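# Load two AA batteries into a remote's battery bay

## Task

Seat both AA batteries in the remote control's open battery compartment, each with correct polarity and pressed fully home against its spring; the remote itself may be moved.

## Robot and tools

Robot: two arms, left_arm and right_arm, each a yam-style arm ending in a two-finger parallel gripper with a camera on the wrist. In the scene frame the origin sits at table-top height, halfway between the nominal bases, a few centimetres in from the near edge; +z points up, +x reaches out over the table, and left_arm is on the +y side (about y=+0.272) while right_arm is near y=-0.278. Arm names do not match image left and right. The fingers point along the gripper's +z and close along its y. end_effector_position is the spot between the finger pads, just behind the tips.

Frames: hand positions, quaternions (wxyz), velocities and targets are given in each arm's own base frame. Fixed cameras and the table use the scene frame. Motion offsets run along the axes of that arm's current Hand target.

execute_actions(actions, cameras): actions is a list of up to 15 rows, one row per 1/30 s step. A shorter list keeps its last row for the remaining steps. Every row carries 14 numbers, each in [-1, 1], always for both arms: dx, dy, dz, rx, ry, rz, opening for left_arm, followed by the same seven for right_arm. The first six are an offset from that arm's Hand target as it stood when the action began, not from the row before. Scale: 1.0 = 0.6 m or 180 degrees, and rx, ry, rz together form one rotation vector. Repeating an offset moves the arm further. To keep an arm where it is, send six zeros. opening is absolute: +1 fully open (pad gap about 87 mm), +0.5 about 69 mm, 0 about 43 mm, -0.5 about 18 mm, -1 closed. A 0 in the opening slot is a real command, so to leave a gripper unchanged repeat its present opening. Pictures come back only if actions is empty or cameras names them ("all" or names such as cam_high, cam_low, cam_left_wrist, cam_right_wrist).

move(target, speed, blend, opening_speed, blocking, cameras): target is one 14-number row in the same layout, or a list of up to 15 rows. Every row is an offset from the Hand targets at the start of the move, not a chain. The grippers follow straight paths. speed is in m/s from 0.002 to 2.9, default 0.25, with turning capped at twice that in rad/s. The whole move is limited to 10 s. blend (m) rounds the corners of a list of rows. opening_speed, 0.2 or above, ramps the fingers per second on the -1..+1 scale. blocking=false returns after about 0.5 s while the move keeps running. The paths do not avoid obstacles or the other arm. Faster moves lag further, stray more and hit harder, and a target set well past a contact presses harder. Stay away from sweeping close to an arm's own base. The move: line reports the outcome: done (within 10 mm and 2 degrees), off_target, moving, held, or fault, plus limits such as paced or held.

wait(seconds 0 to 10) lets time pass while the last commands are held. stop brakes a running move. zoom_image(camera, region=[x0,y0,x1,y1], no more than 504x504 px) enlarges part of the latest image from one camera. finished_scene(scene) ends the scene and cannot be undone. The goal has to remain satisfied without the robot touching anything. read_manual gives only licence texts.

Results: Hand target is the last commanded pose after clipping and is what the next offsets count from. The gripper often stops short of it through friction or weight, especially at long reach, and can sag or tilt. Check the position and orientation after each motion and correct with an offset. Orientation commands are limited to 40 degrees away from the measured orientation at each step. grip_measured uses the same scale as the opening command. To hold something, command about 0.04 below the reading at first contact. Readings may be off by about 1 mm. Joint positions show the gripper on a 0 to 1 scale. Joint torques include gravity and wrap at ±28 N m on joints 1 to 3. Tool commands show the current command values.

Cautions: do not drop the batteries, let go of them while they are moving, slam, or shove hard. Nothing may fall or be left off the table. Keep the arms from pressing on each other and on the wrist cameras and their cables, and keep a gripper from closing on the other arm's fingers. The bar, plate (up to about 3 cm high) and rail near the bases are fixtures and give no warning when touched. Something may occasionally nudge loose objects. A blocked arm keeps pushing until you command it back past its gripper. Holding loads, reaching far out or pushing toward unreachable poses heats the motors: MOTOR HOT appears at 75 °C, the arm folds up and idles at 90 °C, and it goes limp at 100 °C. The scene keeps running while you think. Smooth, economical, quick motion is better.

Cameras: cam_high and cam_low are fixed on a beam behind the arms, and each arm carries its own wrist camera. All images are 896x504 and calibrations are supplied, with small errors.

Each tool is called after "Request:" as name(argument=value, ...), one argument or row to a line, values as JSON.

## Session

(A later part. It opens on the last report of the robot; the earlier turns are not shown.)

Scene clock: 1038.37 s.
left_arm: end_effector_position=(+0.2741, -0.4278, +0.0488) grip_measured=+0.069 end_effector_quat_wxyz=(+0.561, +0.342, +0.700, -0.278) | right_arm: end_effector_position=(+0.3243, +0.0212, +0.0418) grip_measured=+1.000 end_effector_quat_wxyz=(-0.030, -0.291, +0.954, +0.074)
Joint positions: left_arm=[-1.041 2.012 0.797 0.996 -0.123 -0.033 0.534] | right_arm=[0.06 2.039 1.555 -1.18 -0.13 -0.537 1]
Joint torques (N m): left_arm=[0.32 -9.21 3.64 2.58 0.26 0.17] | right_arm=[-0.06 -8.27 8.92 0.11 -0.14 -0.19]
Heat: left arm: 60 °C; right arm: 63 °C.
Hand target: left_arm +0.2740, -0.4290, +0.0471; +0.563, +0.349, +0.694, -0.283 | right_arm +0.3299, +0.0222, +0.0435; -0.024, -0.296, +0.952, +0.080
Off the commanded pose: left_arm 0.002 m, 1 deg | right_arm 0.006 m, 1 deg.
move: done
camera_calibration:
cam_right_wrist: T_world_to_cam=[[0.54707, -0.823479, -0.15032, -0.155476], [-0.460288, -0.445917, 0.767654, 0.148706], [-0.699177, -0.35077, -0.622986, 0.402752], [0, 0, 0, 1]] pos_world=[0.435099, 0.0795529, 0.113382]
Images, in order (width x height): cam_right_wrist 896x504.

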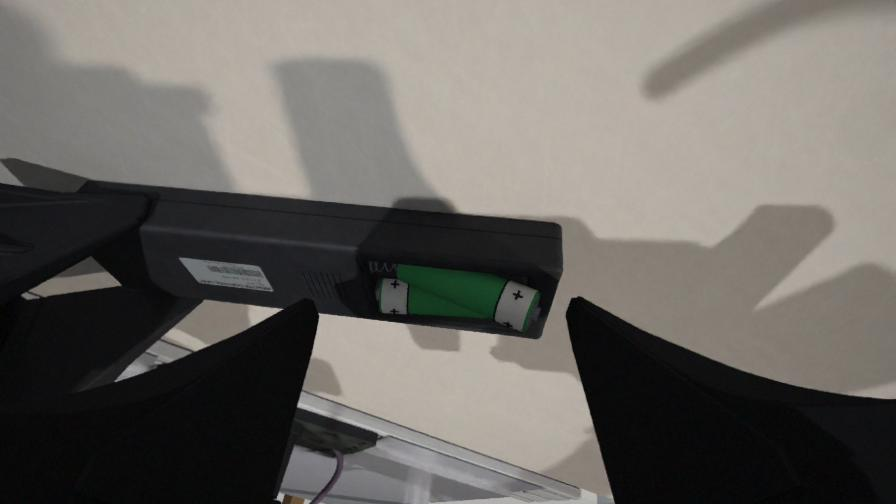

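Request:
move(
  target=[
    [0,0,0,0,0,0,-0.05,0,0.0051,-0.0304,0.01,0,0,1.0],
    [0,0,0,0,0,0,-0.05,0,0.0331,-0.0257,0.01,0,0,1.0],
  ],
  speed=[0.06,0.05],
  cameras=["cam_right_wrist"],
)

Request:
zoom_image(
  camera="cam_right_wrist",
  region=[380, 190, 620, 330],
)

Scene clock: 1059.07 s.
left_arm: end_effector_position=(+0.2741, -0.4278, +0.0488) grip_measured=+0.069 end_effector_quat_wxyz=(+0.561, +0.342, +0.700, -0.278) | right_arm: end_effector_position=(+0.3202, +0.0341, +0.0534) grip_measured=+1.000 end_effector_quat_wxyz=(-0.034, -0.298, +0.952, +0.068)
Joint positions: left_arm=[-1.041 2.012 0.797 0.996 -0.123 -0.033 0.534] | right_arm=[0.103 2.02 1.574 -1.218 -0.12 -0.509 1]
Joint torques (N m): left_arm=[0.39 -9.16 3.66 2.58 0.26 0.16] | right_arm=[0.75 -11.97 5.67 0.21 0.02 0.01]
Heat: left arm: 60 °C; right arm: 61 °C.
Hand target: left_arm +0.2740, -0.4290, +0.0471; +0.563, +0.349, +0.694, -0.283 | right_arm +0.3202, +0.0362, +0.0620; -0.019, -0.296, +0.953, +0.065
Off the commanded pose: left_arm 0.002 m, 1 deg | right_arm 0.009 m, 2 deg.
move: done
camera_calibration:
cam_right_wrist: T_world_to_cam=[[0.559875, -0.816386, -0.141613, -0.145735], [-0.450544, -0.443392, 0.774863, 0.140123], [-0.695378, -0.370024, -0.616062, 0.410698], [0, 0, 0, 1]] pos_world=[0.430315, 0.0951216, 0.123801]
Images, in order (width x height): cam_right_wrist 896x504.

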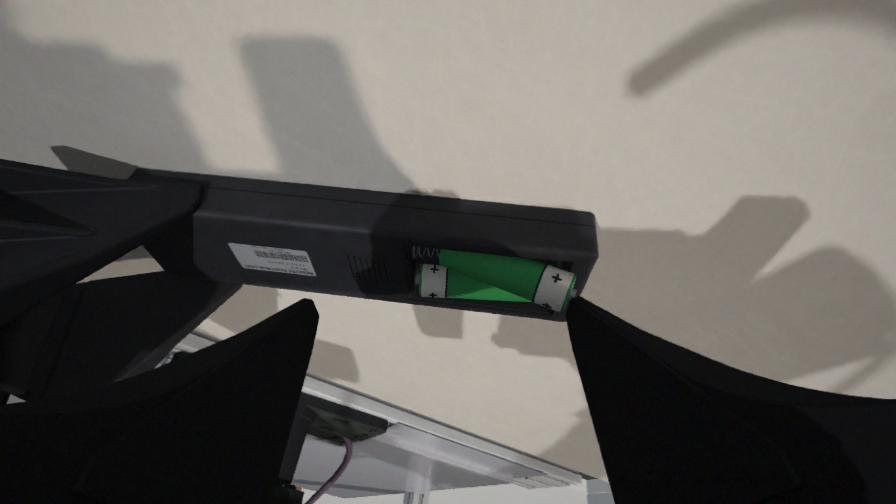

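Scaled by 2.100.

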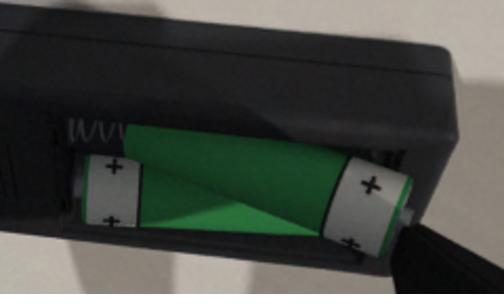

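Request:
move(
  target=[
    [0,0,0,0,0,0,-0.05,0,0.017,0.0018,0,0,0,1.0],
    [0,0,0,0,0,0,-0.05,0,0.034,0.0036,0,0,0,1.0],
  ],
  speed=0.05,
  cameras=["cam_right_wrist"],
)

Request:
zoom_image(
  camera="cam_right_wrist",
  region=[380, 210, 620, 350],
)

Scene clock: 1064.63 s.
left_arm: end_effector_position=(+0.2741, -0.4278, +0.0488) grip_measured=+0.069 end_effector_quat_wxyz=(+0.561, +0.342, +0.700, -0.278) | right_arm: end_effector_position=(+0.3160, +0.0415, +0.0565) grip_measured=+1.000 end_effector_quat_wxyz=(-0.024, -0.300, +0.952, +0.047)
Joint positions: left_arm=[-1.041 2.012 0.797 0.996 -0.123 -0.033 0.534] | right_arm=[0.143 1.977 1.53 -1.186 -0.085 -0.47 1]
Joint torques (N m): left_arm=[0.39 -9.21 3.62 2.58 0.25 0.16] | right_arm=[1.65 -11.14 5.23 0.14 -0.4 0.14]
Heat: left arm: 60 °C; right arm: 61 °C.
Hand target: left_arm +0.2740, -0.4290, +0.0471; +0.563, +0.349, +0.694, -0.283 | right_arm +0.3086, +0.0531, +0.0626; -0.019, -0.296, +0.953, +0.065
Off the commanded pose: left_arm 0.002 m, 1 deg | right_arm 0.015 m, 2 deg.
move: off_target (right_arm)
camera_calibration:
cam_right_wrist: T_world_to_cam=[[0.566815, -0.81835, -0.0949919, -0.141669], [-0.473586, -0.418008, 0.775233, 0.14524], [-0.674119, -0.394427, -0.624493, 0.407165], [0, 0, 0, 1]] pos_world=[0.423561, 0.105373, 0.12822]
Images, in order (width x height): cam_right_wrist 896x504.

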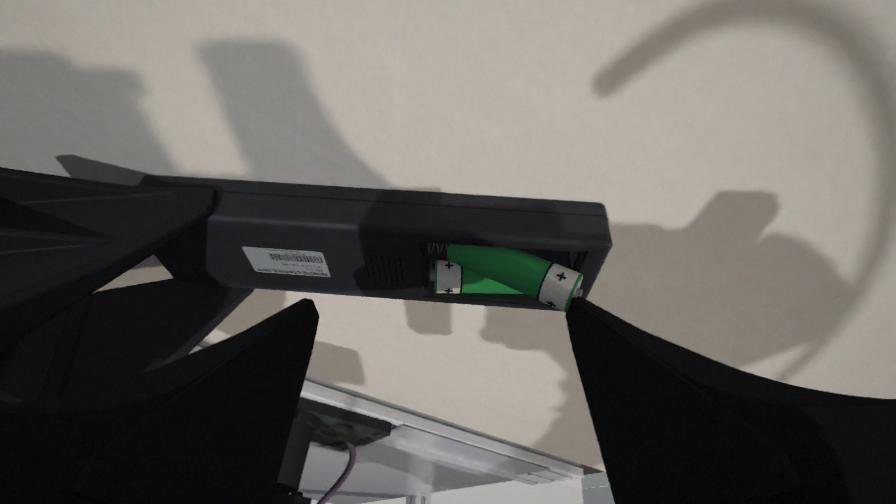

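Scaled by 2.100.

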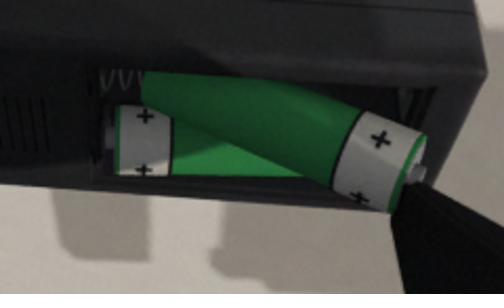

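Request:
move(
  target=[
    [0,0,0,0,0,0,-0.05,0,-0.012,0.03,0,0,0,1.0],
    [0,0,0,0,0,0,-0.05,0,-0.06,0.02,0,0,0,1.0],
    [0,0,0,0,0,0,-0.05,0,-0.06,-0.04,0,0,0,0.5],
  ],
  speed=0.06,
  cameras=["cam_right_wrist"],
)

Request:
zoom_image(
  camera="cam_right_wrist",
  region=[340, 150, 580, 330],
)

Scene clock: 1084.37 s.
left_arm: end_effector_position=(+0.2741, -0.4278, +0.0488) grip_measured=+0.069 end_effector_quat_wxyz=(+0.561, +0.342, +0.700, -0.278) | right_arm: end_effector_position=(+0.3259, +0.0210, +0.0753) grip_measured=+0.500 end_effector_quat_wxyz=(-0.030, -0.292, +0.954, +0.061)
Joint positions: left_arm=[-1.041 2.012 0.797 0.996 -0.123 -0.033 0.534] | right_arm=[0.072 2.015 1.656 -1.298 -0.105 -0.527 0.75]
Joint torques (N m): left_arm=[0.31 -9.16 3.62 2.58 0.24 0.16] | right_arm=[-0.32 -9.35 8.87 0.11 -0.11 -0.19]
Heat: left arm: 60 °C; right arm: 64 °C.
Hand target: left_arm +0.2740, -0.4290, +0.0471; +0.563, +0.349, +0.694, -0.283 | right_arm +0.3306, +0.0210, +0.0815; -0.019, -0.296, +0.953, +0.065
Off the commanded pose: left_arm 0.002 m, 1 deg | right_arm 0.008 m, 1 deg.
move: done
camera_calibration:
cam_right_wrist: T_world_to_cam=[[0.551371, -0.824869, -0.124821, -0.154791], [-0.464248, -0.427686, 0.775602, 0.123956], [-0.693155, -0.369697, -0.618758, 0.422734], [0, 0, 0, 1]] pos_world=[0.435914, 0.0816154, 0.146109]
Images, in order (width x height): cam_right_wrist 896x504.

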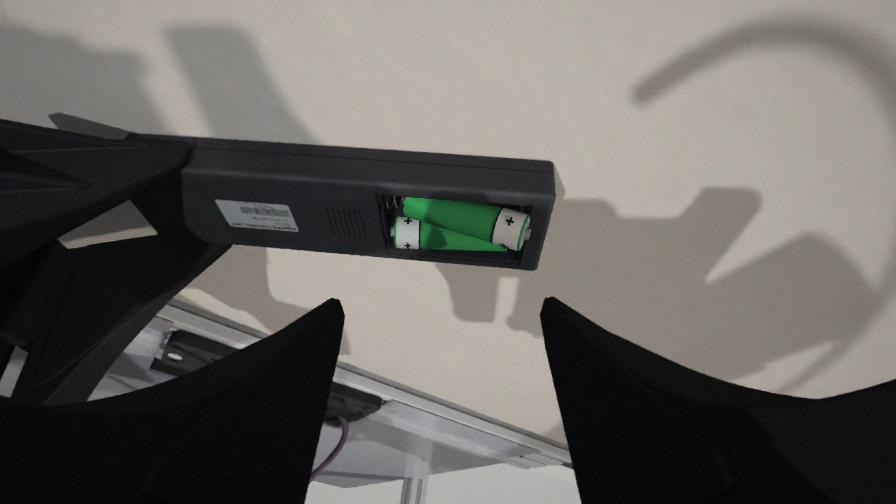

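Scaled by 2.100.

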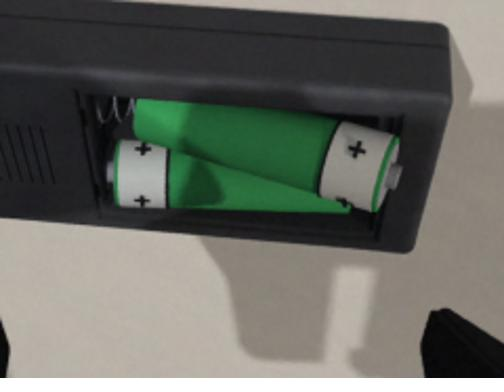

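Request:
move(
  target=[
    [0,0,0,0,0,0,-0.05,0.0258,0.0017,-0.014,0.0344,-0.0333,0.499,-0.72],
    [0,0,0,0,0,0,-0.05,0.0055,-0.0297,0.0285,0.0344,-0.0333,0.499,-0.72],
  ],
  speed=[0.25,0.1],
  cameras=["cam_right_wrist"],
)

Request:
zoom_image(
  camera="cam_right_wrist",
  region=[330, 120, 560, 340],
)

Scene clock: 1101.63 s.
left_arm: end_effector_position=(+0.2741, -0.4278, +0.0488) grip_measured=+0.069 end_effector_quat_wxyz=(+0.561, +0.342, +0.700, -0.278) | right_arm: end_effector_position=(+0.3341, +0.0106, +0.0650) grip_measured=-0.720 end_effector_quat_wxyz=(-0.005, +0.461, +0.888, +0.004)
Joint positions: left_arm=[-1.041 2.012 0.797 0.996 -0.123 -0.033 0.534] | right_arm=[-0.071 1.929 1.502 -1.151 -0.012 0.887 0.14]
Joint velocities: left_arm=[0.002 -0.012 -0.002 0.037 0.007 -0.168 -0.001] | right_arm=[within noise]
Joint torques (N m): left_arm=[0.38 -9.21 3.66 2.59 0.28 0.16] | right_arm=[-0.31 -8.05 6.52 0.42 0.32 -0.02]
Heat: left arm: 60 °C; right arm: 62 °C.
Hand target: left_arm +0.2740, -0.4290, +0.0471; +0.563, +0.349, +0.694, -0.283 | right_arm +0.3367, +0.0065, +0.0622; +0.000, +0.465, +0.885, +0.000
Off the commanded pose: left_arm 0.002 m, 1 deg | right_arm 0.006 m, 1 deg.
move: done
camera_calibration:
cam_right_wrist: T_world_to_cam=[[-0.820162, -0.572099, 0.00600843, 0.277885], [-0.357093, 0.520077, 0.775889, 0.0853961], [-0.447011, 0.63421, -0.63084, 0.326087], [0, 0, 0, 1]] pos_world=[0.40417, -0.0922424, 0.137782]
Images, in order (width x height): cam_right_wrist 896x504.

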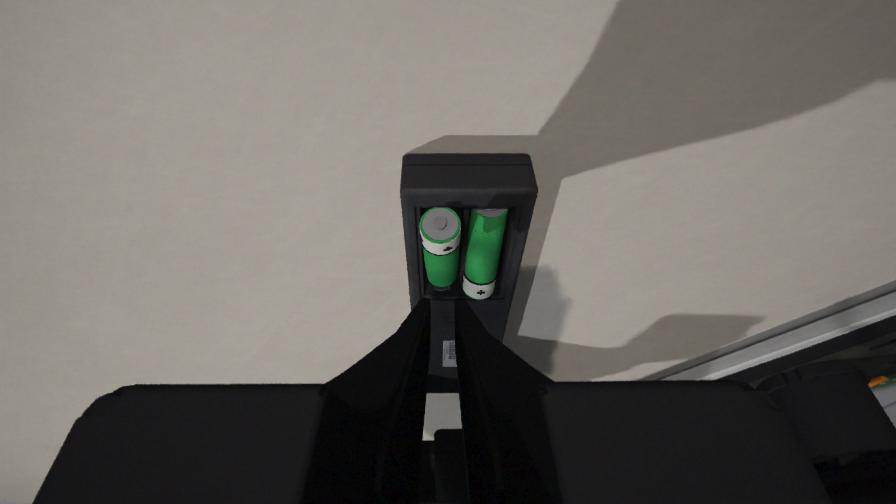

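Scaled by 2.191.

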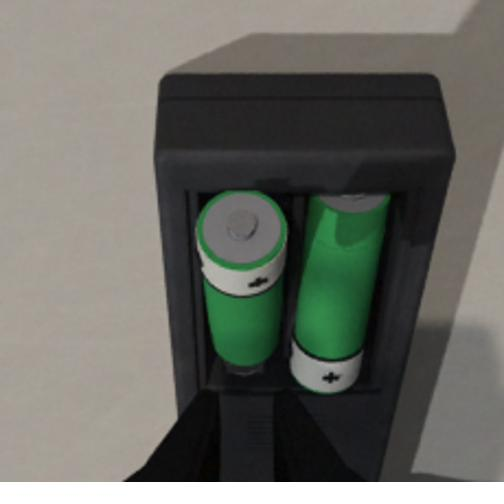

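Request:
move(
  target=[
    [0,0,0,0,0,0,-0.05,0.005,0.0,0.0283,0,0,0,-0.72],
    [0,0,0,0,0,0,-0.05,0.01,0.0,0.0467,0,0,0,-0.72],
    [0,0,0,0,0,0,-0.05,0.0233,0.0,0.0667,0,0,0,-0.72],
    [0,0,0,0,0,0,-0.05,0.0333,0.0,0.0833,0,0,0,-0.72],
  ],
  speed=[0.08,0.05,0.04,0.04],
  cameras=["cam_right_wrist"],
)

Request:
zoom_image(
  camera="cam_right_wrist",
  region=[330, 150, 560, 370],
)

Scene clock: 1111.37 s.
left_arm: end_effector_position=(+0.2739, -0.4279, +0.0488) grip_measured=+0.069 end_effector_quat_wxyz=(+0.561, +0.343, +0.700, -0.278) | right_arm: end_effector_position=(+0.3321, +0.0146, +0.0406) grip_measured=-0.719 end_effector_quat_wxyz=(+0.022, +0.464, +0.885, +0.009)
Joint positions: left_arm=[-1.041 2.012 0.797 0.996 -0.122 -0.033 0.534] | right_arm=[-0.055 1.891 1.357 -0.99 0.001 0.911 0.141]
Joint velocities: left_arm=[within noise] | right_arm=[0.012 0.002 0.012 0.154 -0.051 0.037 -0.005]
Joint torques (N m): left_arm=[0.34 -9.17 3.64 2.57 0.25 0.15] | right_arm=[2.26 -4.16 1.7 0.86 0.2 0.16]
Heat: left arm: 60 °C; right arm: 61 °C.
Hand target: left_arm +0.2740, -0.4290, +0.0471; +0.563, +0.349, +0.694, -0.283 | right_arm +0.3253, +0.0229, +0.0122; +0.000, +0.465, +0.885, +0.000
Off the commanded pose: left_arm 0.002 m, 1 deg | right_arm 0.030 m, 3 deg.
move: off_target (right_arm)
camera_calibration:
cam_right_wrist: T_world_to_cam=[[-0.824266, -0.565474, -0.0287018, 0.281353], [-0.39299, 0.534879, 0.747973, 0.114402], [-0.407608, 0.627809, -0.663108, 0.295563], [0, 0, 0, 1]] pos_world=[0.397343, -0.0876502, 0.118496]
Images, in order (width x height): cam_right_wrist 896x504.

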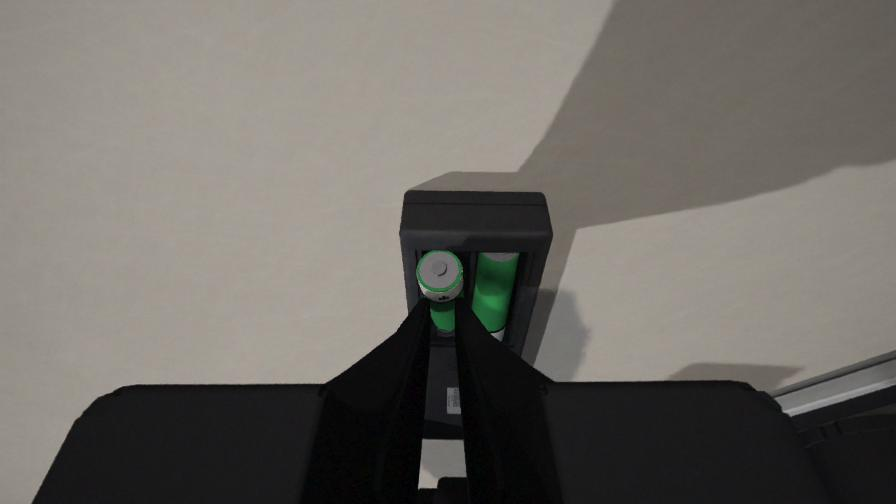

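Scaled by 2.191.

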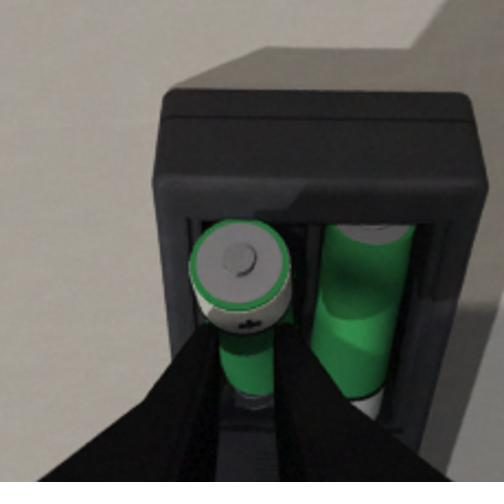

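Request:
move(
  target=[0,0,0,0,0,0,-0.05,0.012,0.0,0.0,0,0,0,-0.72],
  speed=0.03,
  cameras=["cam_right_wrist"],
)

Request:
zoom_image(
  camera="cam_right_wrist",
  region=[330, 150, 560, 370],
)

Scene clock: 1115.80 s.
left_arm: end_effector_position=(+0.2739, -0.4279, +0.0488) grip_measured=+0.069 end_effector_quat_wxyz=(+0.561, +0.343, +0.700, -0.278) | right_arm: end_effector_position=(+0.3318, +0.0151, +0.0405) grip_measured=-0.719 end_effector_quat_wxyz=(+0.033, +0.465, +0.885, +0.003)
Joint positions: left_arm=[-1.041 2.012 0.797 0.996 -0.122 -0.033 0.534] | right_arm=[-0.042 1.875 1.339 -0.973 0.023 0.925 0.141]
Joint torques (N m): left_arm=[0.4 -9.13 3.62 2.58 0.25 0.16] | right_arm=[2.61 -4 1.55 0.77 -0.05 0.18]
Heat: left arm: 60 °C; right arm: 60 °C.
Hand target: left_arm +0.2740, -0.4290, +0.0471; +0.563, +0.349, +0.694, -0.283 | right_arm +0.3212, +0.0288, +0.0122; +0.000, +0.465, +0.885, +0.000
Off the commanded pose: left_arm 0.002 m, 1 deg | right_arm 0.033 m, 4 deg.
move: off_target (right_arm)
camera_calibration:
cam_right_wrist: T_world_to_cam=[[-0.825895, -0.563165, -0.0272409, 0.281756], [-0.401076, 0.552858, 0.730401, 0.117229], [-0.396276, 0.61416, -0.682475, 0.292333], [0, 0, 0, 1]] pos_world=[0.395563, -0.0856751, 0.121562]
Images, in order (width x height): cam_right_wrist 896x504.

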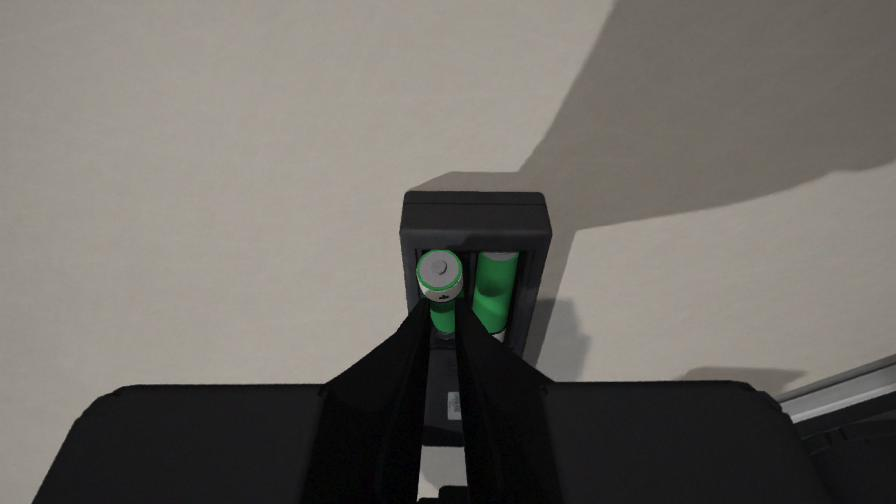

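Scaled by 2.191.

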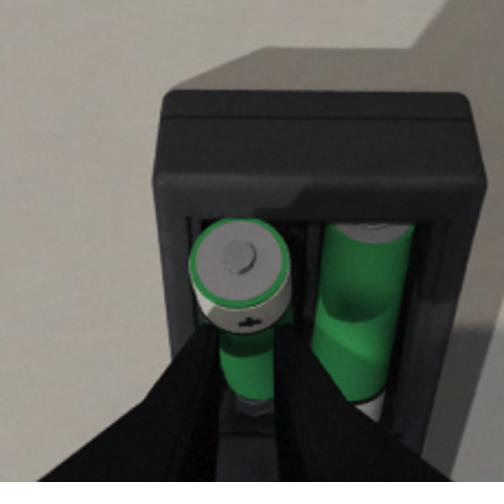

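Request:
move(
  target=[
    [0,0,0,0,0,0,-0.05,-0.0275,0.001,-0.063,0,0,0,-0.72],
    [0,0,0,0,0,0,-0.05,-0.0267,-0.0107,-0.138,0,0,0,-0.72],
    [0,0,0,0,0,0,-0.05,-0.0595,-0.0128,-0.1213,0.0871,-0.0872,-0.4945,-1],
    [0,0,0,0,0,0,-0.05,-0.0768,0,-0.0713,0.0871,-0.0872,-0.4945,-1],
  ],
  speed=[0.06,0.12,0.25,0.1],
  cameras=["cam_right_wrist"],
)

Request:
zoom_image(
  camera="cam_right_wrist",
  region=[340, 170, 580, 330],
)

Scene clock: 1163.57 s.
left_arm: end_effector_position=(+0.2739, -0.4279, +0.0488) grip_measured=+0.069 end_effector_quat_wxyz=(+0.561, +0.343, +0.700, -0.278) | right_arm: end_effector_position=(+0.3460, -0.0058, +0.0582) grip_measured=-0.998 end_effector_quat_wxyz=(+0.053, -0.290, +0.942, -0.162)
Joint positions: left_arm=[-1.041 2.012 0.797 0.996 -0.122 -0.033 0.534] | right_arm=[0.188 1.875 1.36 -0.909 0.311 -0.433 0.001]
Joint torques (N m): left_arm=[0.39 -9.17 3.66 2.57 0.25 0.16] | right_arm=[-0.32 -7.58 6.34 0.69 0.37 -0.15]
Heat: left arm: 60 °C; right arm: 55 °C.
Hand target: left_arm +0.2740, -0.4290, +0.0471; +0.563, +0.349, +0.694, -0.283 | right_arm +0.3474, -0.0091, +0.0550; +0.051, -0.293, +0.940, -0.166
Off the commanded pose: left_arm 0.002 m, 1 deg | right_arm 0.005 m, 1 deg.
move: done
camera_calibration:
cam_right_wrist: T_world_to_cam=[[0.523804, -0.779127, 0.344371, -0.207665], [-0.683366, -0.142983, 0.715937, 0.21604], [-0.508567, -0.610342, -0.607324, 0.35028], [0, 0, 0, 1]] pos_world=[0.434551, 0.0828828, 0.129576]
Images, in order (width x height): cam_right_wrist 896x504.

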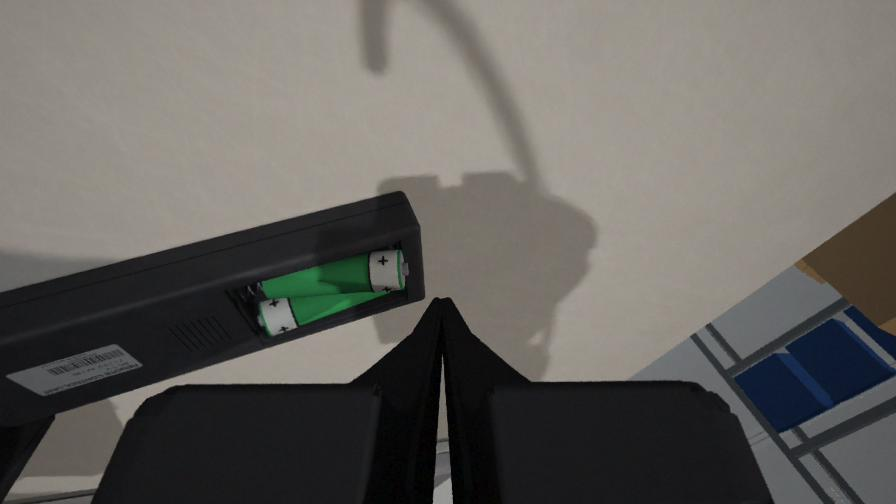

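Scaled by 2.100.

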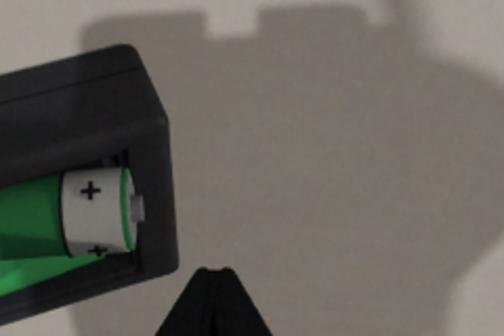

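Request:
move(
  target=[
    [0,0,0,0,0,0,-0.05,0.0042,0.0101,0.0277,0,0,0,-1],
    [0,0,0,0,0,0,-0.05,0.0042,0.029,0.0208,0,0,0,-1],
  ],
  speed=[0.08,0.05],
  cameras=["cam_right_wrist"],
)

Request:
zoom_image(
  camera="cam_right_wrist",
  region=[340, 200, 560, 340],
)

Scene clock: 1177.40 s.
left_arm: end_effector_position=(+0.2739, -0.4279, +0.0488) grip_measured=+0.069 end_effector_quat_wxyz=(+0.561, +0.343, +0.700, -0.278) | right_arm: end_effector_position=(+0.3411, -0.0058, +0.0388) grip_measured=-0.998 end_effector_quat_wxyz=(+0.049, -0.295, +0.939, -0.171)
Joint positions: left_arm=[-1.041 2.012 0.797 0.996 -0.122 -0.033 0.534] | right_arm=[0.2 1.886 1.288 -0.834 0.331 -0.432 0.001]
Joint torques (N m): left_arm=[0.36 -9.14 3.63 2.58 0.26 0.16] | right_arm=[1.24 -8.73 5.75 0.58 0.18 0.13]
Heat: left arm: 60 °C; right arm: 54 °C.
Hand target: left_arm +0.2740, -0.4290, +0.0471; +0.563, +0.349, +0.694, -0.283 | right_arm +0.3383, -0.0005, +0.0372; +0.051, -0.293, +0.940, -0.166
Off the commanded pose: left_arm 0.002 m, 1 deg | right_arm 0.006 m, 1 deg.
move: done
camera_calibration:
cam_right_wrist: T_world_to_cam=[[0.532225, -0.767222, 0.357919, -0.201682], [-0.679185, -0.134551, 0.721529, 0.224937], [-0.505414, -0.627109, -0.592698, 0.334278], [0, 0, 0, 1]] pos_world=[0.429063, 0.0851595, 0.108013]
Images, in order (width x height): cam_right_wrist 896x504.

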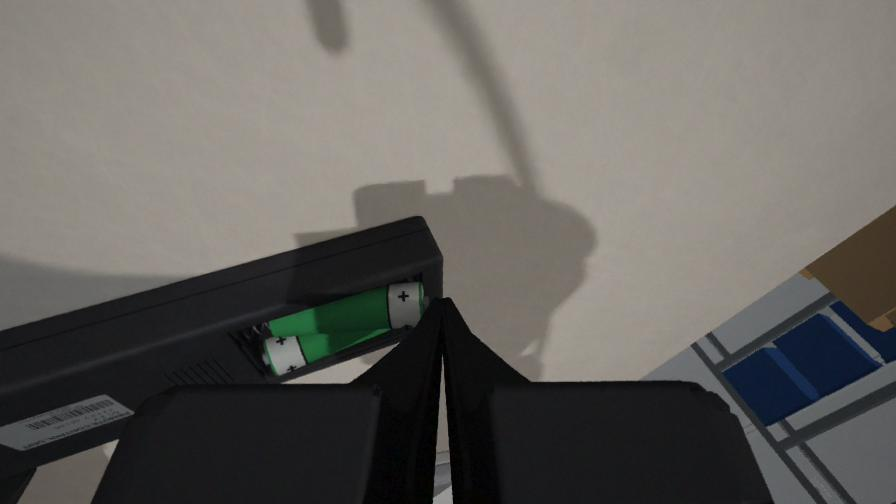

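Scaled by 2.291.

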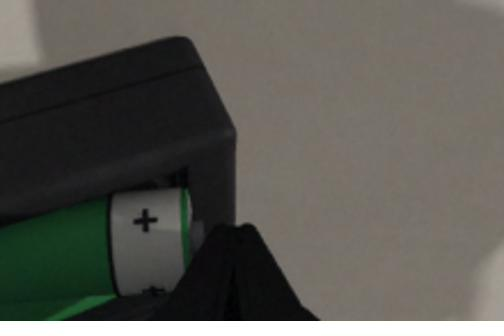

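Request:
move(
  target=[0,0,0,0,0,0,-0.05,0,0.0235,-0.0085,0,0,0,-1],
  speed=0.04,
  cameras=["cam_right_wrist"],
)

Request:
zoom_image(
  camera="cam_right_wrist",
  region=[340, 200, 560, 340],
)

Scene clock: 1183.30 s.
left_arm: end_effector_position=(+0.2739, -0.4279, +0.0488) grip_measured=+0.069 end_effector_quat_wxyz=(+0.561, +0.343, +0.700, -0.278) | right_arm: end_effector_position=(+0.3400, -0.0036, +0.0391) grip_measured=-0.998 end_effector_quat_wxyz=(+0.050, -0.292, +0.935, -0.195)
Joint positions: left_arm=[-1.041 2.012 0.797 0.996 -0.122 -0.033 0.534] | right_arm=[0.229 1.886 1.274 -0.823 0.383 -0.402 0.001]
Joint torques (N m): left_arm=[0.35 -9.2 3.73 2.59 0.25 0.16] | right_arm=[2.26 -9.96 5.2 0.39 -0.32 0.23]
Heat: left arm: 60 °C; right arm: 55 °C.
Hand target: left_arm +0.2740, -0.4290, +0.0471; +0.563, +0.349, +0.694, -0.283 | right_arm +0.3300, +0.0118, +0.0373; +0.051, -0.293, +0.940, -0.166
Off the commanded pose: left_arm 0.002 m, 1 deg | right_arm 0.019 m, 3 deg.
move: off_target (right_arm)
camera_calibration:
cam_right_wrist: T_world_to_cam=[[0.520503, -0.753495, 0.401649, -0.197251], [-0.692855, -0.0977966, 0.714414, 0.229315], [-0.499027, -0.65014, -0.572966, 0.332276], [0, 0, 0, 1]] pos_world=[0.427367, 0.0898246, 0.105783]
Images, in order (width x height): cam_right_wrist 896x504.

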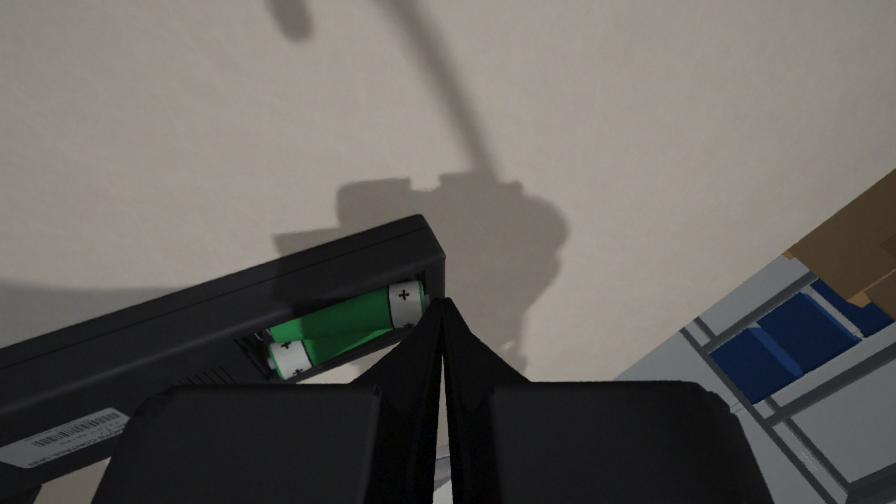

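Scaled by 2.291.

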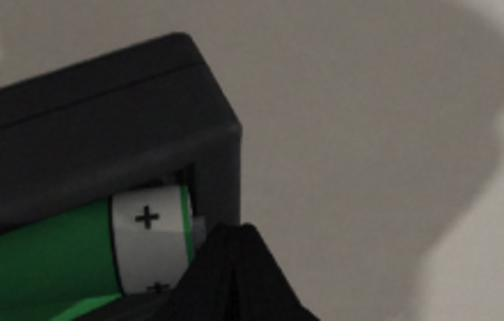

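Request:
move(
  target=[
    [0,0,0,0,0,0,-0.05,0,0.0118,-0.0043,0,0,0,-1],
    [0,0,0,0,0,0,-0.05,0,0.0235,-0.0065,0,0,0,-1],
  ],
  speed=0.04,
  cameras=["cam_right_wrist"],
)

Request:
zoom_image(
  camera="cam_right_wrist",
  region=[340, 200, 560, 340],
)

Scene clock: 1187.80 s.
left_arm: end_effector_position=(+0.2737, -0.4275, +0.0485) grip_measured=+0.069 end_effector_quat_wxyz=(+0.561, +0.343, +0.700, -0.278) | right_arm: end_effector_position=(+0.3373, +0.0012, +0.0418) grip_measured=-0.998 end_effector_quat_wxyz=(+0.055, -0.289, +0.932, -0.214)
Joint positions: left_arm=[-1.041 2.012 0.795 0.998 -0.122 -0.033 0.534] | right_arm=[0.262 1.876 1.26 -0.819 0.425 -0.368 0.001]
Joint torques (N m): left_arm=[0.39 -9.13 3.74 2.56 0.24 0.15] | right_arm=[2.96 -9.94 4.82 0.28 -0.7 0.3]
Heat: left arm: 60 °C; right arm: 55 °C.
Hand target: left_arm +0.2740, -0.4290, +0.0471; +0.563, +0.349, +0.694, -0.283 | right_arm +0.3216, +0.0237, +0.0361; +0.051, -0.293, +0.940, -0.166
Off the commanded pose: left_arm 0.002 m, 1 deg | right_arm 0.028 m, 6 deg.
move: off_target (right_arm)
camera_calibration:
cam_right_wrist: T_world_to_cam=[[0.508988, -0.741152, 0.437749, -0.190979], [-0.708114, -0.0713921, 0.70248, 0.231713], [-0.489393, -0.66753, -0.561158, 0.331823], [0, 0, 0, 1]] pos_world=[0.423677, 0.0964997, 0.107032]
Images, in order (width x height): cam_right_wrist 896x504.

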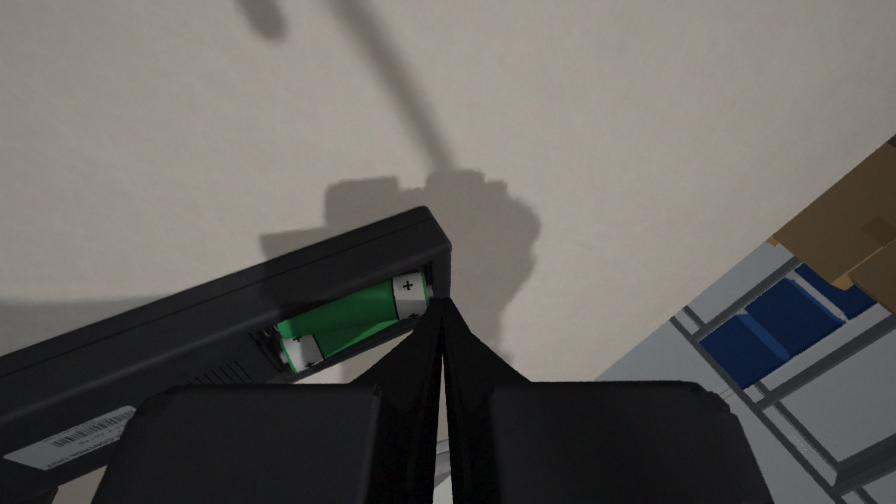

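Scaled by 2.291.

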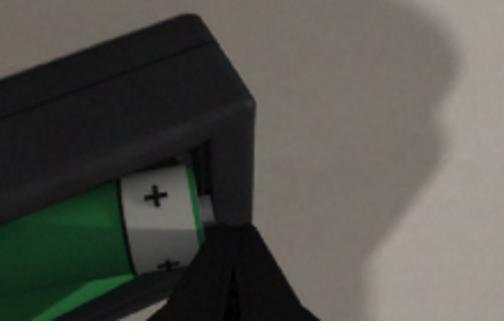

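Request:
move(
  target=[
    [0,0,0,0,0,0,-0.05,0,0.0118,-0.0043,0,0,0,-1],
    [0,0,0,0,0,0,-0.05,0,0.0157,0.003,0.09,0,0,-1],
  ],
  speed=0.04,
  cameras=["cam_right_wrist"],
)

Request:
zoom_image(
  camera="cam_right_wrist",
  region=[340, 200, 560, 340],
)

Scene clock: 1200.23 s.
left_arm: end_effector_position=(+0.2738, -0.4276, +0.0486) grip_measured=+0.069 end_effector_quat_wxyz=(+0.561, +0.343, +0.700, -0.278) | right_arm: end_effector_position=(+0.3282, +0.0049, +0.0527) grip_measured=-0.999 end_effector_quat_wxyz=(+0.088, -0.276, +0.887, -0.361)
Joint positions: left_arm=[-1.041 2.012 0.795 0.999 -0.122 -0.033 0.534] | right_arm=[0.413 1.858 1.144 -0.735 0.754 -0.238 0.001]
Joint torques (N m): left_arm=[0.38 -9.18 3.81 2.56 0.25 0.15] | right_arm=[3.3 -8.06 4.3 0.55 -0.95 0.43]
Heat: left arm: 60 °C; right arm: 57 °C.
Hand target: left_arm +0.2740, -0.4290, +0.0471; +0.563, +0.349, +0.694, -0.283 | right_arm +0.3169, +0.0305, +0.0312; +0.092, -0.282, +0.908, -0.297
Off the commanded pose: left_arm 0.002 m, 1 deg | right_arm 0.035 m, 8 deg.
move: off_target (right_arm)
camera_calibration:
cam_right_wrist: T_world_to_cam=[[0.418986, -0.584759, 0.694628, -0.173104], [-0.809978, 0.105029, 0.576979, 0.257012], [-0.41035, -0.804379, -0.429636, 0.303795], [0, 0, 0, 1]] pos_world=[0.405365, 0.116149, 0.102474]
Images, in order (width x height): cam_right_wrist 896x504.

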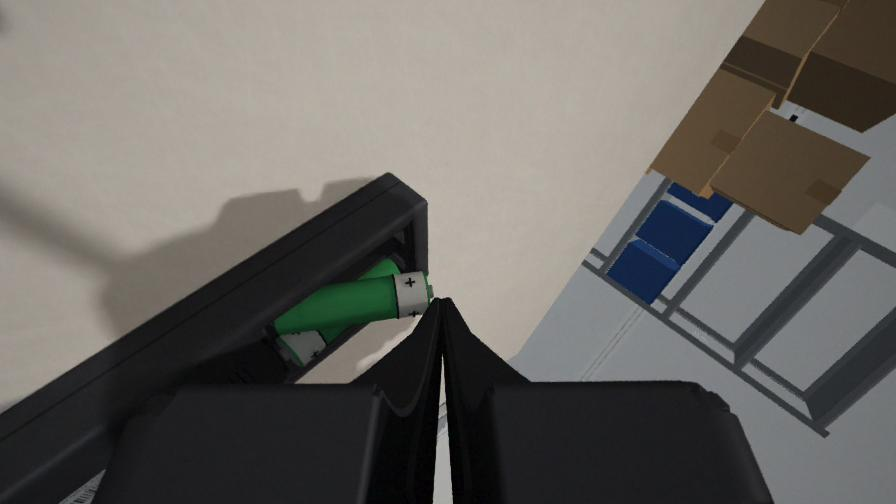

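Scaled by 2.291.

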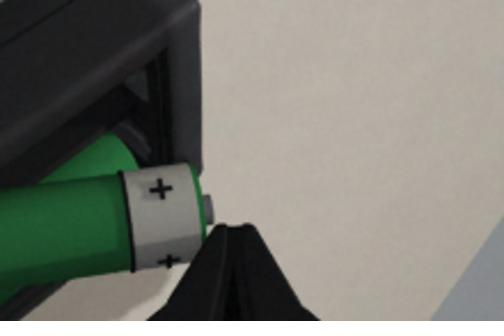

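Request:
move(
  target=[
    [0,0,0,0,0,0,-0.05,0.0085,-0.0728,0.0017,0,0,0,-1],
    [0,0,0,0,0,0,-0.05,0.0088,-0.1208,-0.0543,0,0,0,-1],
    [0,0,0,0,0,0,-0.05,0.0108,-0.1113,-0.0608,-0.1577,0.1575,0.4819,-0.1],
  ],
  speed=[0.05,0.1,0.25],
  cameras=["cam_right_wrist"],
)

Request:
zoom_image(
  camera="cam_right_wrist",
  region=[350, 100, 560, 310],
)

Scene clock: 1225.07 s.
left_arm: end_effector_position=(+0.2736, -0.4277, +0.0488) grip_measured=+0.069 end_effector_quat_wxyz=(+0.561, +0.343, +0.700, -0.279) | right_arm: end_effector_position=(+0.3279, -0.0003, +0.0923) grip_measured=-0.100 end_effector_quat_wxyz=(-0.015, +0.457, +0.889, -0.011)
Joint positions: left_arm=[-1.041 2.012 0.795 0.999 -0.121 -0.033 0.534] | right_arm=[-0.093 1.924 1.604 -1.286 0.008 0.857 0.45]
Joint torques (N m): left_arm=[0.35 -9.16 3.77 2.54 0.24 0.16] | right_arm=[-0.09 -11.07 5.96 0.36 0.1 0.08]
Heat: left arm: 60 °C; right arm: 57 °C.
Hand target: left_arm +0.2740, -0.4289, +0.0471; +0.563, +0.349, +0.694, -0.283 | right_arm +0.3300, +0.0003, +0.1000; +0.000, +0.465, +0.885, +0.000
Off the commanded pose: left_arm 0.002 m, 1 deg | right_arm 0.008 m, 2 deg.
move: done
camera_calibration:
cam_right_wrist: T_world_to_cam=[[-0.814799, -0.578289, 0.0410368, 0.261324], [-0.337141, 0.530231, 0.77794, 0.0610251], [-0.471633, 0.62003, -0.626997, 0.355204], [0, 0, 0, 1]] pos_world=[0.401027, -0.101474, 0.164514]
Images, in order (width x height): cam_right_wrist 896x504.

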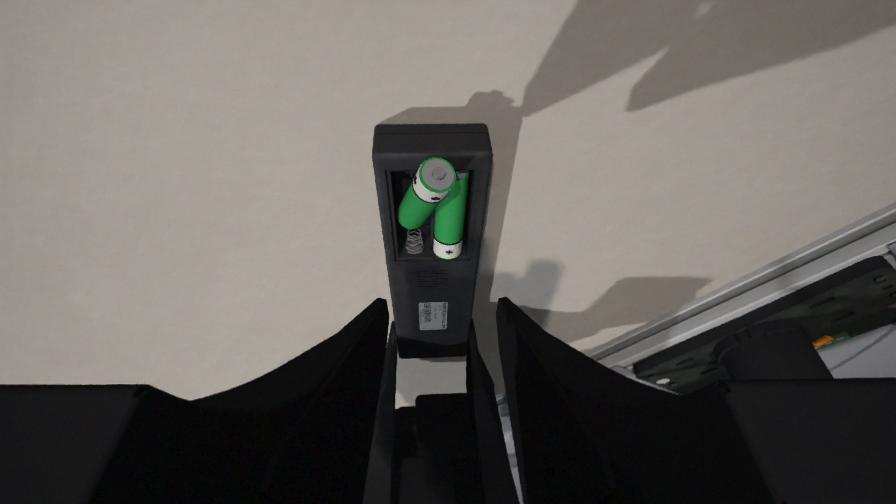

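Scaled by 2.400.

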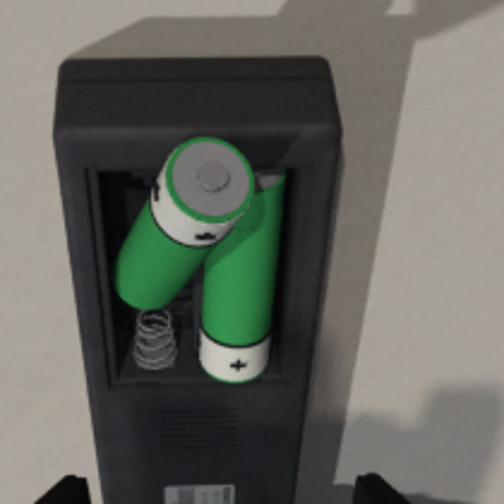

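Request:
move(
  target=[
    [0,0,0,0,0,0,-0.05,-0.0027,-0.0058,0.0633,0.0155,-0.1104,0.0874,-0.1],
    [0,0,0,0,0,0,-0.05,-0.01,0.0,0.0917,0.0155,-0.1104,0.0874,-0.1],
  ],
  speed=[0.15,0.08],
  cameras=["cam_right_wrist"],
)

Request:
zoom_image(
  camera="cam_right_wrist",
  region=[330, 180, 560, 400],
)

Scene clock: 1240.37 s.
left_arm: end_effector_position=(+0.2736, -0.4277, +0.0488) grip_measured=+0.069 end_effector_quat_wxyz=(+0.561, +0.343, +0.700, -0.279) | right_arm: end_effector_position=(+0.3317, -0.0018, +0.0478) grip_measured=-0.100 end_effector_quat_wxyz=(+0.134, +0.570, +0.805, -0.097)
Joint positions: left_arm=[-1.041 2.012 0.795 0.999 -0.121 -0.033 0.534] | right_arm=[0.046 1.79 1.267 -0.953 0.318 1.263 0.45]
Joint torques (N m): left_arm=[0.4 -9.14 3.74 2.55 0.23 0.16] | right_arm=[0.21 -7.06 6.01 0.57 0.59 0.04]
Heat: left arm: 60 °C; right arm: 59 °C.
Hand target: left_arm +0.2740, -0.4289, +0.0471; +0.563, +0.349, +0.694, -0.283 | right_arm +0.3334, -0.0047, +0.0451; +0.141, +0.574, +0.800, -0.101
Off the commanded pose: left_arm 0.002 m, 1 deg | right_arm 0.004 m, 1 deg.
move: done
camera_calibration:
cam_right_wrist: T_world_to_cam=[[-0.945613, -0.32515, 0.00963086, 0.310805], [-0.273669, 0.811201, 0.516778, 0.0896221], [-0.175843, 0.486036, -0.856066, 0.242595], [0, 0, 0, 1]] pos_world=[0.361087, -0.0895533, 0.158369]
Images, in order (width x height): cam_right_wrist 896x504.

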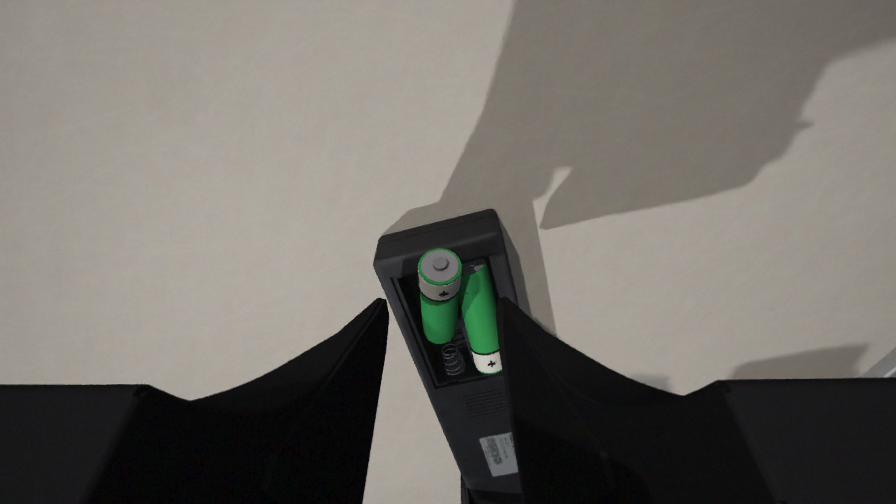

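Scaled by 2.191.

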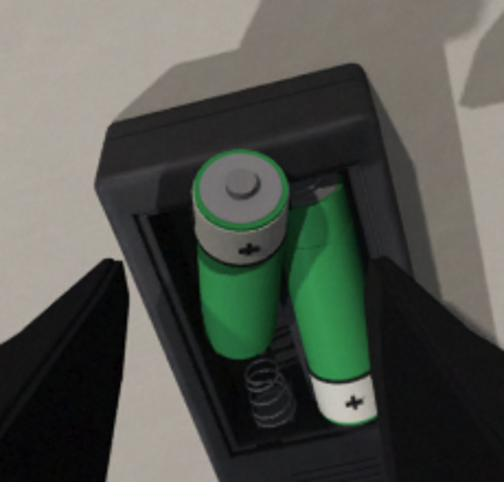

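Request:
move(
  target=[
    [0,0,0,0,0,0,-0.05,0.0148,0.001,0.0068,0,0,0,-0.1],
    [0,0,0,0,0,0,-0.05,0.0148,0.001,0.0068,0,0,0,-0.7],
  ],
  speed=0.06,
  opening_speed=0.8,
  cameras=["cam_right_wrist"],
)

Request:
zoom_image(
  camera="cam_right_wrist",
  region=[330, 180, 560, 400],
)

Scene clock: 1250.53 s.
left_arm: end_effector_position=(+0.2736, -0.4277, +0.0488) grip_measured=+0.069 end_effector_quat_wxyz=(+0.561, +0.343, +0.700, -0.279) | right_arm: end_effector_position=(+0.3305, +0.0033, +0.0425) grip_measured=-0.699 end_effector_quat_wxyz=(+0.136, +0.571, +0.804, -0.096)
Joint positions: left_arm=[-1.041 2.012 0.795 0.999 -0.121 -0.033 0.534] | right_arm=[0.062 1.79 1.245 -0.932 0.32 1.281 0.151]
Joint torques (N m): left_arm=[0.31 -9.18 3.81 2.55 0.24 0.17] | right_arm=[0.69 -6.57 5.97 0.56 0.58 0.08]
Heat: left arm: 60 °C; right arm: 57 °C.
Hand target: left_arm +0.2740, -0.4289, +0.0471; +0.563, +0.349, +0.694, -0.283 | right_arm +0.3317, +0.0021, +0.0382; +0.141, +0.574, +0.800, -0.101
Off the commanded pose: left_arm 0.002 m, 1 deg | right_arm 0.005 m, 1 deg.
move: done
camera_calibration:
cam_right_wrist: T_world_to_cam=[[-0.945873, -0.32449, 0.00548413, 0.311603], [-0.27538, 0.811432, 0.515503, 0.0885132], [-0.171725, 0.48609, -0.85687, 0.233994], [0, 0, 0, 1]] pos_world=[0.359294, -0.0844527, 0.153165]
Images, in order (width x height): cam_right_wrist 896x504.

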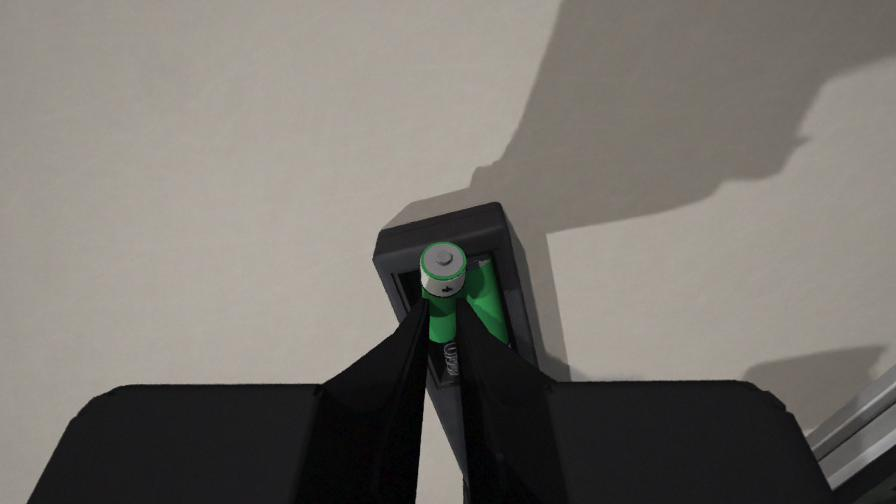

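Scaled by 2.191.

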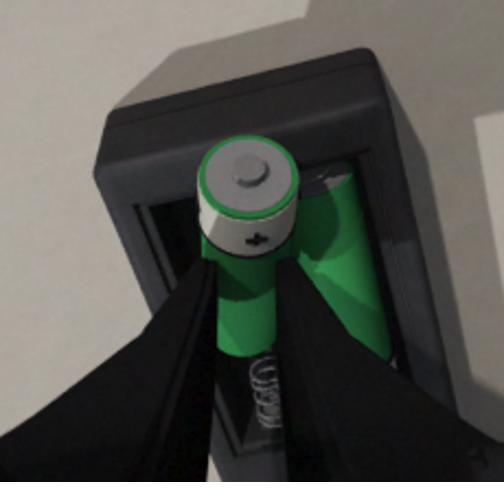

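Request:
move(
  target=[
    [0,0,0,0,0,0,-0.05,0,0.0,0.0,0,0,0,-0.3],
    [0,0,0,0,0,0,-0.05,0.003,0.0,0.009,0,0,0,-0.3],
    [0,0,0,0,0,0,-0.05,0.003,0.0,0.009,0,0,0,-0.7],
  ],
  speed=0.05,
  opening_speed=0.8,
)

Scene clock: 1261.70 s.
left_arm: end_effector_position=(+0.2736, -0.4277, +0.0488) grip_measured=+0.069 end_effector_quat_wxyz=(+0.561, +0.343, +0.700, -0.279) | right_arm: end_effector_position=(+0.3313, +0.0032, +0.0378) grip_measured=-0.613 end_effector_quat_wxyz=(+0.137, +0.571, +0.804, -0.095)
Joint positions: left_arm=[-1.041 2.012 0.795 0.999 -0.121 -0.033 0.534] | right_arm=[0.062 1.795 1.232 -0.91 0.321 1.281 0.193]
Joint torques (N m): left_arm=[0.34 -9.16 3.75 2.56 0.24 0.16] | right_arm=[0.61 -6.45 5.78 0.57 0.59 0.07]
Heat: left arm: 59 °C; right arm: 56 °C.
Hand target: left_arm +0.2740, -0.4289, +0.0471; +0.563, +0.349, +0.694, -0.283 | right_arm +0.3318, +0.0020, +0.0325; +0.141, +0.574, +0.800, -0.101
Off the commanded pose: left_arm 0.002 m, 1 deg | right_arm 0.005 m, 1 deg.
move: done

Request:
move(
  target=[
    [0,0,0,0,0,0,-0.05,-0.008,0.0,-0.0219,0,0,0,-0.7],
    [0,0,0,0,0,0,-0.05,0.0027,0.0074,-0.032,-0.0301,0,-0.083,-0.7],
    [0,0,0,0,0,0,-0.05,0.0095,0.0074,-0.0132,-0.0301,0,-0.083,-0.7],
  ],
  speed=0.06,
  cameras=["cam_right_wrist"],
)

Request:
zoom_image(
  camera="cam_right_wrist",
  region=[330, 180, 560, 400],
)

Scene clock: 1285.83 s.
left_arm: end_effector_position=(+0.2733, -0.4280, +0.0488) grip_measured=+0.069 end_effector_quat_wxyz=(+0.561, +0.344, +0.699, -0.280) | right_arm: end_effector_position=(+0.3296, +0.0080, +0.0365) grip_measured=-0.613 end_effector_quat_wxyz=(+0.141, +0.462, +0.871, -0.092)
Joint positions: left_arm=[-1.041 2.012 0.795 0.999 -0.119 -0.031 0.534] | right_arm=[0.082 1.784 1.21 -0.854 0.307 1.034 0.193]
Joint torques (N m): left_arm=[0.43 -9.1 3.77 2.55 0.22 0.14] | right_arm=[0.76 -8.69 5.31 0.83 0.32 -0.1]
Heat: left arm: 59 °C; right arm: 56 °C.
Hand target: left_arm +0.2740, -0.4290, +0.0471; +0.563, +0.349, +0.694, -0.283 | right_arm +0.3334, +0.0110, +0.0379; +0.153, +0.458, +0.872, -0.081
Off the commanded pose: left_arm 0.002 m, 1 deg | right_arm 0.005 m, 2 deg.
move: done
camera_calibration:
cam_right_wrist: T_world_to_cam=[[-0.83344, -0.551422, 0.0362128, 0.275964], [-0.458313, 0.726349, 0.512217, 0.148654], [-0.308751, 0.410305, -0.858093, 0.272374], [0, 0, 0, 1]] pos_world=[0.382225, -0.0675585, 0.147585]
Images, in order (width x height): cam_right_wrist 896x504.

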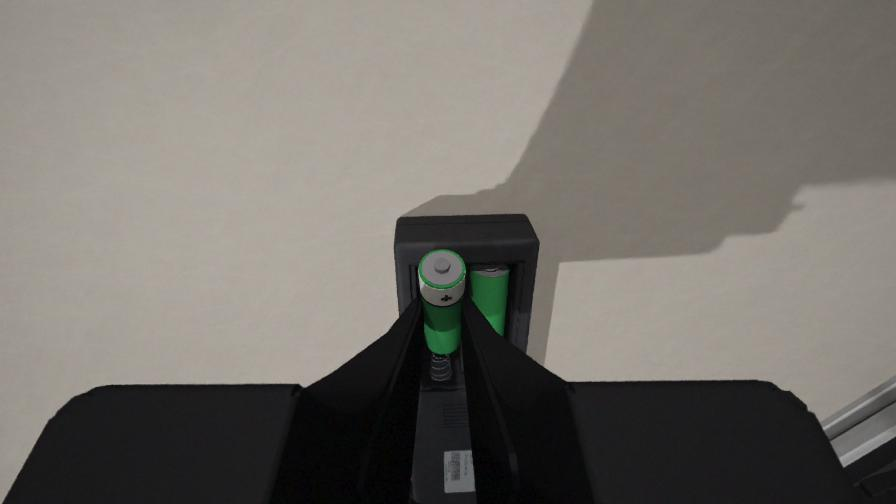

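Scaled by 2.191.

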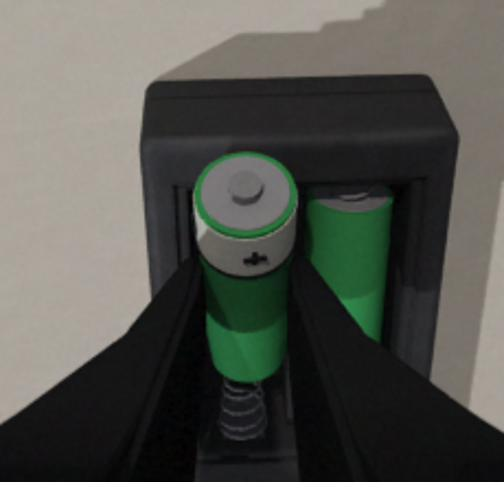

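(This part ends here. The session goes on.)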